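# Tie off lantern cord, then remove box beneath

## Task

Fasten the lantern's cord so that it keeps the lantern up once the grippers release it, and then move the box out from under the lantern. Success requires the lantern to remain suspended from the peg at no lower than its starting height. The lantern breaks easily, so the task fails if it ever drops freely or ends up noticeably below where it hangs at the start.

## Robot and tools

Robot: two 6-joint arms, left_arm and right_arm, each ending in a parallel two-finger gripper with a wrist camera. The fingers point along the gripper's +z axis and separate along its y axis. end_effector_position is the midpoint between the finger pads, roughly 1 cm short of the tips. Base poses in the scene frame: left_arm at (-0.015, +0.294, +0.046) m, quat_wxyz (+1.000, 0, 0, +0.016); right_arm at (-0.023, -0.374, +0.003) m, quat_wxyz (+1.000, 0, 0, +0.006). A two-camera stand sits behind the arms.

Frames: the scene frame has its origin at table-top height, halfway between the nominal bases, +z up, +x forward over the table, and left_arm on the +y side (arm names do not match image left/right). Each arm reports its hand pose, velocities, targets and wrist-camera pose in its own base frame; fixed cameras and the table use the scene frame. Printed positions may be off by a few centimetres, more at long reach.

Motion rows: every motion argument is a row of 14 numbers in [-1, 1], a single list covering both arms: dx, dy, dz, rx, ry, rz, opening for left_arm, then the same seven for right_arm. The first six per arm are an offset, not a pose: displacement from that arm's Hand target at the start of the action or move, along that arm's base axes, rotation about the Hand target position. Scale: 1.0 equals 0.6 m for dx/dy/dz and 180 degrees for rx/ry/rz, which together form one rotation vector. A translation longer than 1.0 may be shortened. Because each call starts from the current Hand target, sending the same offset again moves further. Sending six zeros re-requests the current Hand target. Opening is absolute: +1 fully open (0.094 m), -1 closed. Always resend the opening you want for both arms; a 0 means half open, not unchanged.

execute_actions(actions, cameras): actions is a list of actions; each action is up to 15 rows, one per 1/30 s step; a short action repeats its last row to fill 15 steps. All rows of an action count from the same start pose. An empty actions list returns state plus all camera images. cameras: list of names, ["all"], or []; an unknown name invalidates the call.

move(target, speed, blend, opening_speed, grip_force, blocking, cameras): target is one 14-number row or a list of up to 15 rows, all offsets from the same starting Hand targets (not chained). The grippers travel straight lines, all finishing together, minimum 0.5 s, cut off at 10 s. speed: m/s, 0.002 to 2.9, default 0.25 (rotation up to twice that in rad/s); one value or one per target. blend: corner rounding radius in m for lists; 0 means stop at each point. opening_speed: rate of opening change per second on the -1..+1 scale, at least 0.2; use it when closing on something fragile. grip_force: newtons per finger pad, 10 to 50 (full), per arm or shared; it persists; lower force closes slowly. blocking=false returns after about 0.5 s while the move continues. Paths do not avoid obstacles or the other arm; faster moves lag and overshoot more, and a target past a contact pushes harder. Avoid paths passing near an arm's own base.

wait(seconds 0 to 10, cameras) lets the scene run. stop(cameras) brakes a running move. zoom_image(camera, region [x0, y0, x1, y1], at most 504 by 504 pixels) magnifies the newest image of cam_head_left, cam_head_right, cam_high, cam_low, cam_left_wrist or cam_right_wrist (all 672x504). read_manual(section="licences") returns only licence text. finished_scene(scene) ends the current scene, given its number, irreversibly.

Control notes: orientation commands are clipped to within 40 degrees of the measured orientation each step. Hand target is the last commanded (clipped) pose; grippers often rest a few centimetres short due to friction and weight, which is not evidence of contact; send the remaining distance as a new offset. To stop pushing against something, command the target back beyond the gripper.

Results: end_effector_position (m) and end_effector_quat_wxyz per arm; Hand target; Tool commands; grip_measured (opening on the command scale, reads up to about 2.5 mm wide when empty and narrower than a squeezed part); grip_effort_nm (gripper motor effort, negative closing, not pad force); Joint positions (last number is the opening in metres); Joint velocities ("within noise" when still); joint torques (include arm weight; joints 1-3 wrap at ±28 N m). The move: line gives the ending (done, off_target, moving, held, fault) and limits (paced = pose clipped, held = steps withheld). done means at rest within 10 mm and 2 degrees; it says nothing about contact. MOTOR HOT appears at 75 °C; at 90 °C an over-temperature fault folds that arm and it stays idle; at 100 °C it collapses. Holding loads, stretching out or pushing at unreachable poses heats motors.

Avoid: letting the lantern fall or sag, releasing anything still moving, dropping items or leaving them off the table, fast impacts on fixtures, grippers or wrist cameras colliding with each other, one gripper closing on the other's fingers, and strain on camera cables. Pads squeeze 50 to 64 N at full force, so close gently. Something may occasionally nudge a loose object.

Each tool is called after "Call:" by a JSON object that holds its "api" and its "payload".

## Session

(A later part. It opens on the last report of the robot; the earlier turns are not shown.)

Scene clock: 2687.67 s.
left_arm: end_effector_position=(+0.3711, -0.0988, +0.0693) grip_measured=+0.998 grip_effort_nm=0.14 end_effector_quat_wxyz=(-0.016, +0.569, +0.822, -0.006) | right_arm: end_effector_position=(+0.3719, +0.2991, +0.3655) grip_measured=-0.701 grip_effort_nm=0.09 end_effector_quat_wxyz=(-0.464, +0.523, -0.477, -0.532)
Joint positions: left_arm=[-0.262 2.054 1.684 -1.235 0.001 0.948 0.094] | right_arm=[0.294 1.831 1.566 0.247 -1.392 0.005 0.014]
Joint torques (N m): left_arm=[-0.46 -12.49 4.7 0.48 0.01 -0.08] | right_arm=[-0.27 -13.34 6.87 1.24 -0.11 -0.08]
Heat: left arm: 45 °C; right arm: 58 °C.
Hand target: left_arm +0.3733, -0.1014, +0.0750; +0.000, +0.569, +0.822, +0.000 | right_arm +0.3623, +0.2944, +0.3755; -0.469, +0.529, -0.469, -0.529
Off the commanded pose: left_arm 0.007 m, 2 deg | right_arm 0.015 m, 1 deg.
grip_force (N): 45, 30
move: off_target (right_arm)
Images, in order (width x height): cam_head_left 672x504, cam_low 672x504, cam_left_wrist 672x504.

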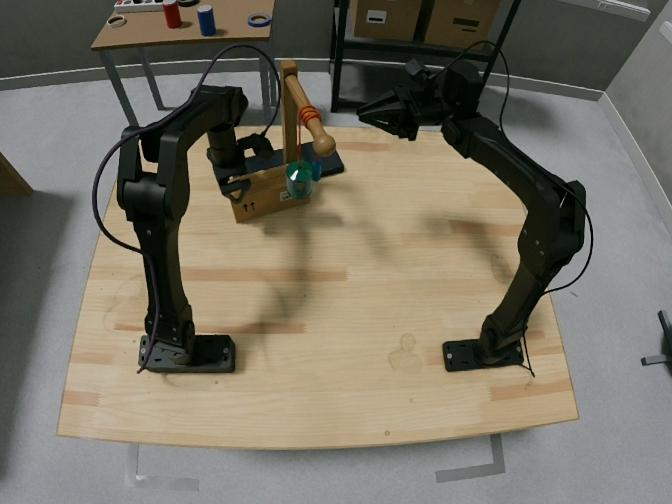

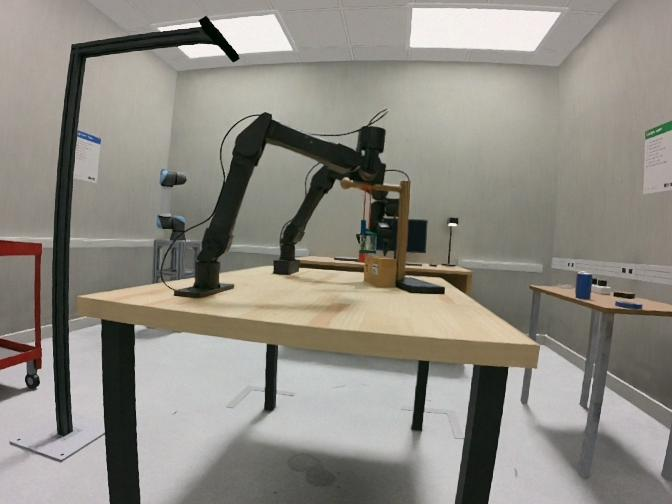

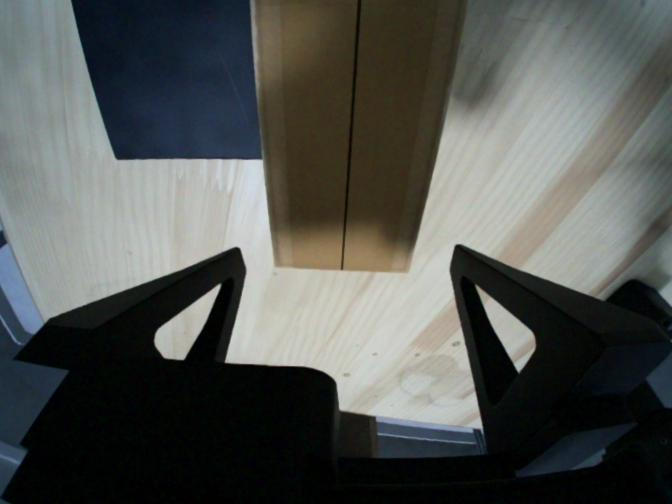

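Call:
{"api": "move", "payload": {"target": [[0.0045, 0.0017, -0.07, 0, 0, 0, 1.0, 0, 0, 0, 0, 0, 0, -0.7], [0.0045, 0.0017, -0.07, 0, 0, 0, 0.3, 0, 0, 0, 0, 0, 0, -0.7]], "speed": 0.08, "opening_speed": 0.4, "grip_force": [20, 30], "cameras": ["cam_left_wrist", "cam_low", "cam_head_left"]}}

Call:
{"api": "zoom_image", "payload": {"camera": "cam_low", "region": [330, 165, 430, 295]}}

Scene clock: 2719.43 s.
left_arm: end_effector_position=(+0.3757, -0.0999, +0.0417) grip_measured=+0.370 grip_effort_nm=-0.42 end_effector_quat_wxyz=(+0.002, +0.569, +0.822, +0.001) | right_arm: end_effector_position=(+0.3719, +0.2991, +0.3655) grip_measured=-0.701 grip_effort_nm=0.08 end_effector_quat_wxyz=(-0.464, +0.523, -0.477, -0.532)
Joint positions: left_arm=[-0.262 2.054 1.574 -1.085 0 0.948 0.064] | right_arm=[0.294 1.831 1.566 0.247 -1.392 0.005 0.014]
Joint torques (N m): left_arm=[-0.06 -9.24 4.75 0.57 0.01 -0.03] | right_arm=[-0.43 -13.35 6.9 1.29 -0.11 -0.08]
Heat: left arm: 43 °C; right arm: 58 °C.
Hand target: left_arm +0.3760, -0.1003, +0.0330; +0.000, +0.569, +0.822, +0.000 | right_arm +0.3623, +0.2944, +0.3755; -0.469, +0.529, -0.469, -0.529
Off the commanded pose: left_arm 0.009 m, 0 deg | right_arm 0.015 m, 1 deg.
grip_force (N): 20, 30
move: off_target (right_arm)
Images, in order (width x height): cam_head_left 672x504, cam_low 672x504, cam_left_wrist 672x504.

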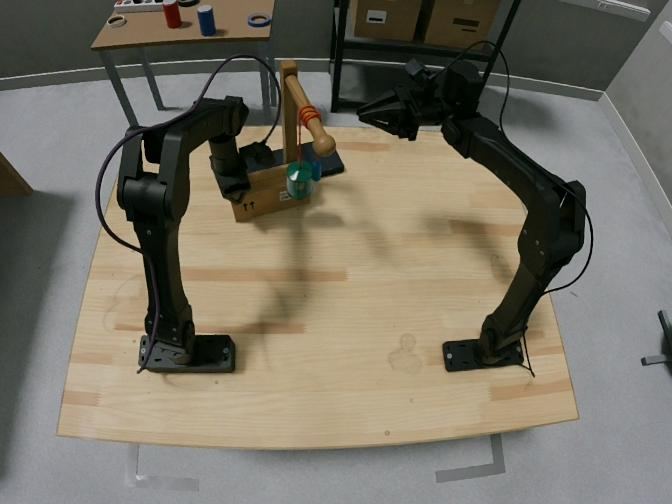

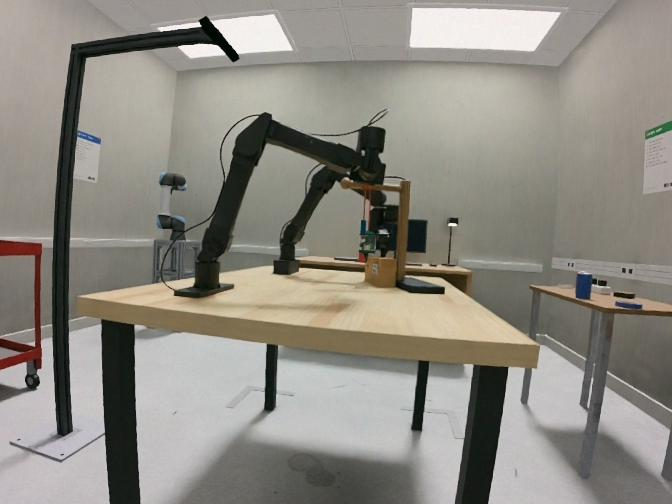

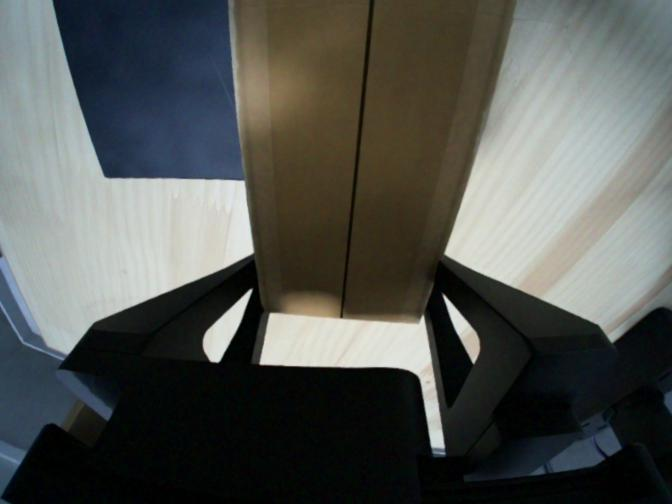

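Scaled by 3.877 from the camera's 672x504 image, which has a finer 960x720 frame.

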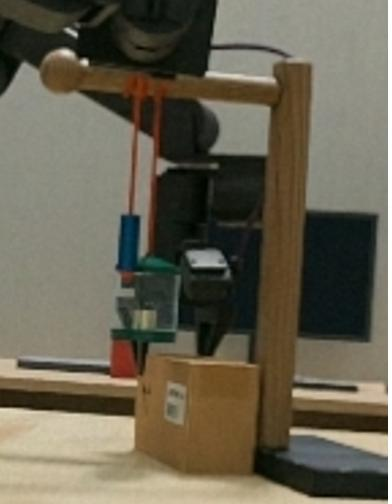

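Call:
{"api": "move", "payload": {"target": [-0.1408, 0.3744, 0.0133, 0, 0, 0, 0.3, 0, 0, 0, 0, 0, 0, -0.7], "speed": 0.1, "cameras": ["cam_left_wrist", "cam_low", "cam_head_left"]}}

Call:
{"api": "zoom_image", "payload": {"camera": "cam_low", "region": [330, 165, 430, 295]}}

Scene clock: 2741.17 s.
left_arm: end_effector_position=(+0.2988, +0.1236, +0.0395) grip_measured=+0.364 grip_effort_nm=-0.47 end_effector_quat_wxyz=(+0.004, +0.565, +0.825, -0.002) | right_arm: end_effector_position=(+0.3719, +0.2991, +0.3655) grip_measured=-0.701 grip_effort_nm=0.09 end_effector_quat_wxyz=(-0.464, +0.523, -0.477, -0.532)
Joint positions: left_arm=[0.394 1.821 1.24 -0.988 0.009 1.594 0.064] | right_arm=[0.294 1.831 1.566 0.247 -1.392 0.005 0.014]
Joint torques (N m): left_arm=[0.55 -9.91 3.92 0.28 -0.08 0.12] | right_arm=[-0.35 -13.26 6.94 1.25 -0.13 -0.1]
Heat: left arm: 44 °C; right arm: 58 °C.
Hand target: left_arm +0.2915, +0.1243, +0.0410; +0.000, +0.569, +0.822, +0.000 | right_arm +0.3623, +0.2944, +0.3755; -0.469, +0.529, -0.469, -0.529
Off the commanded pose: left_arm 0.007 m, 1 deg | right_arm 0.015 m, 1 deg.
grip_force (N): 20, 30
move: off_target (right_arm)
Images, in order (width x height): cam_head_left 672x504, cam_low 672x504, cam_left_wrist 672x504.

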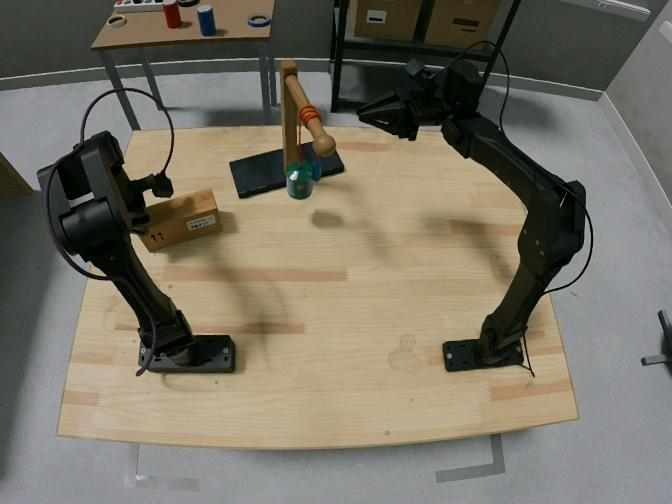

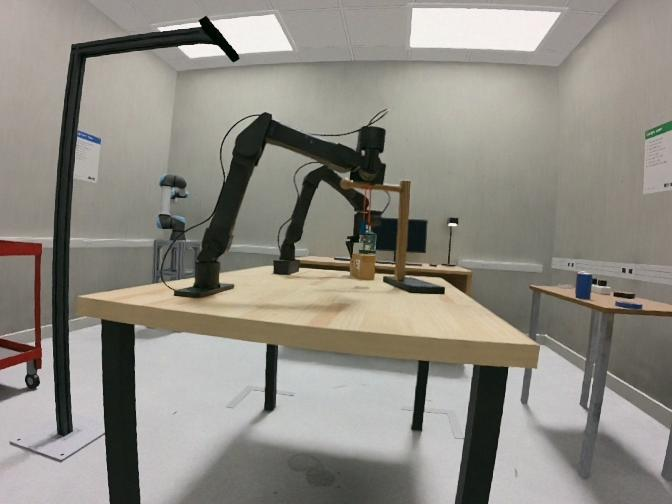

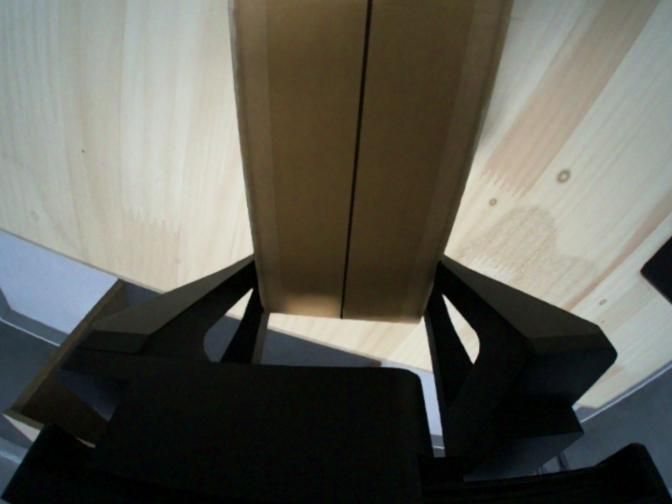

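Scaled by 3.877 from the camera's 672x504 image, which has a finer 960x720 frame.

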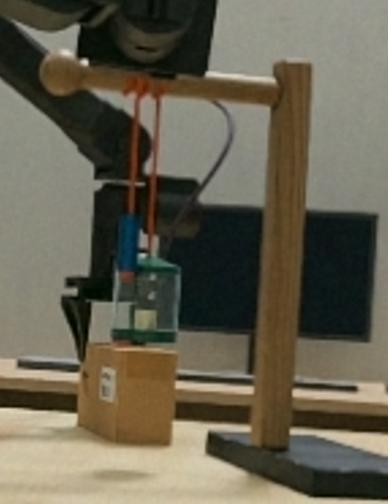

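Call:
{"api": "move", "payload": {"target": [[0.012, 0, -0.0025, 0, 0, 0, 0.9, 0, 0, 0, 0, 0, 0, -0.7], [0.012, 0, 0.18, 0, 0, 0, 0.9, 0.019, -0.165, 0, 0, 0, 0, -0.7]], "speed": [0.05, 0.12], "opening_speed": 0.5, "cameras": ["cam_left_wrist", "cam_low", "cam_head_left", "cam_right_wrist"]}}

Call:
{"api": "zoom_image", "payload": {"camera": "cam_low", "region": [330, 165, 430, 295]}}

Scene clock: 2755.57 s.
left_arm: end_effector_position=(+0.2992, +0.1261, +0.1332) grip_measured=+0.897 grip_effort_nm=0.14 end_effector_quat_wxyz=(-0.009, +0.565, +0.825, -0.012) | right_arm: end_effector_position=(+0.3836, +0.1965, +0.3681) grip_measured=-0.701 grip_effort_nm=0.09 end_effector_quat_wxyz=(+0.487, -0.499, +0.501, +0.513)
Joint positions: left_arm=[0.394 1.801 1.593 -1.392 -0.003 1.595 0.089] | right_arm=[0.039 1.745 1.471 0.247 -1.555 0.001 0.014]
Joint torques (N m): left_arm=[-0.34 -10.62 7.71 -0.03 0.02 0.05] | right_arm=[-0.03 -11.82 6.9 1.23 -0.15 -0.1]
Heat: left arm: 47 °C; right arm: 57 °C.
Hand target: left_arm +0.2987, +0.1243, +0.1489; -0.001, +0.569, +0.822, +0.000 | right_arm +0.3737, +0.1954, +0.3754; +0.469, -0.529, +0.469, +0.529
Off the commanded pose: left_arm 0.016 m, 2 deg | right_arm 0.012 m, 6 deg.
joint sent to its limit (right arm) — joint 5 (wrist yaw), lower limit. The joint targets are off in orientation, not in position.
grip_force (N): 20, 30
move: off_target (left_arm, right_arm)
Images, in order (width x height): cam_head_left 672x504, cam_low 672x504, cam_left_wrist 672x504, cam_right_wrist 672x504.

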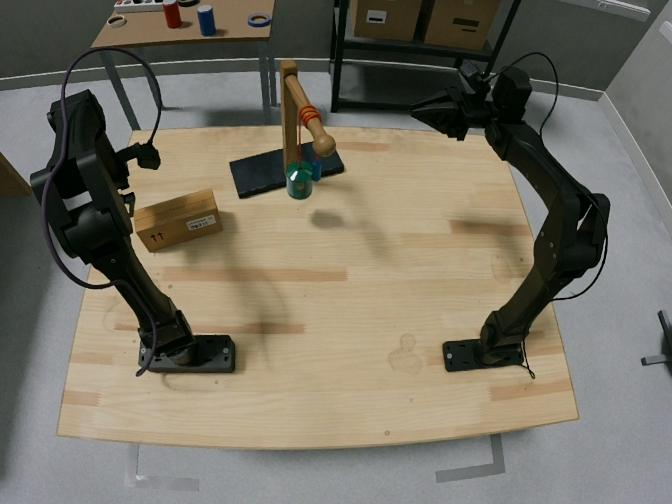

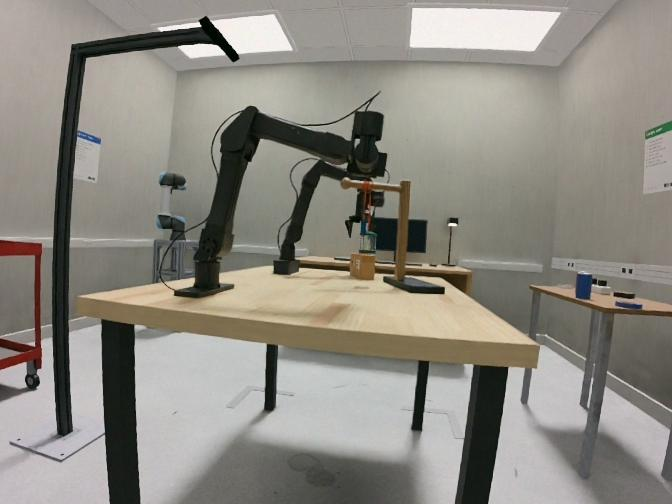

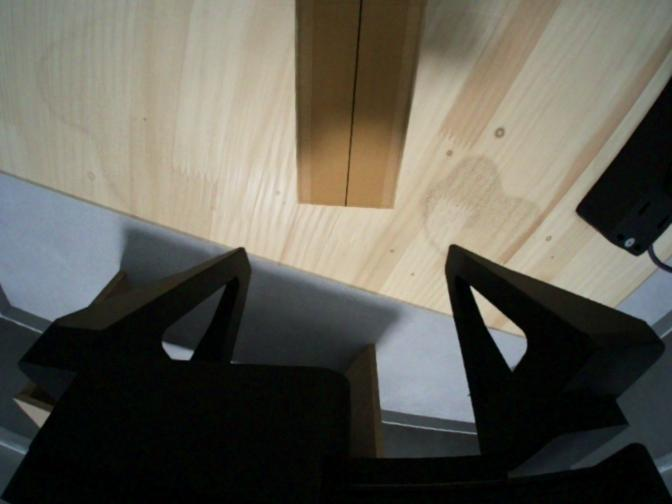

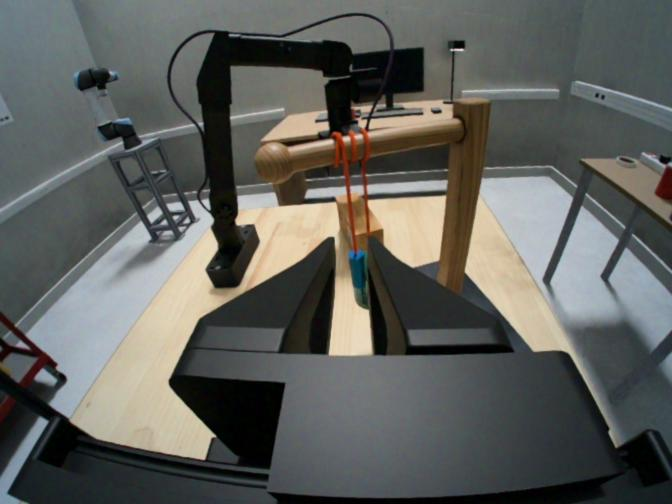

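Scaled by 3.877 from the camera's 672x504 image, which has a finer 960x720 frame.

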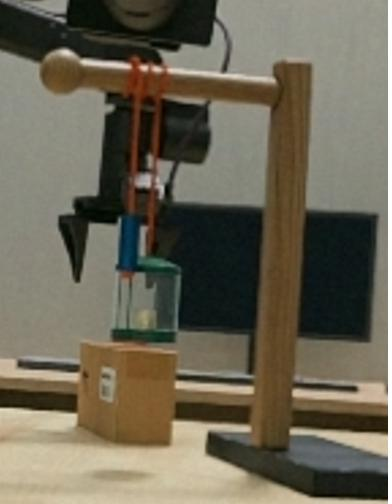

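Call:
{"api": "finished_scene", "payload": {"scene": 1}}

The scene is finished: the task was done.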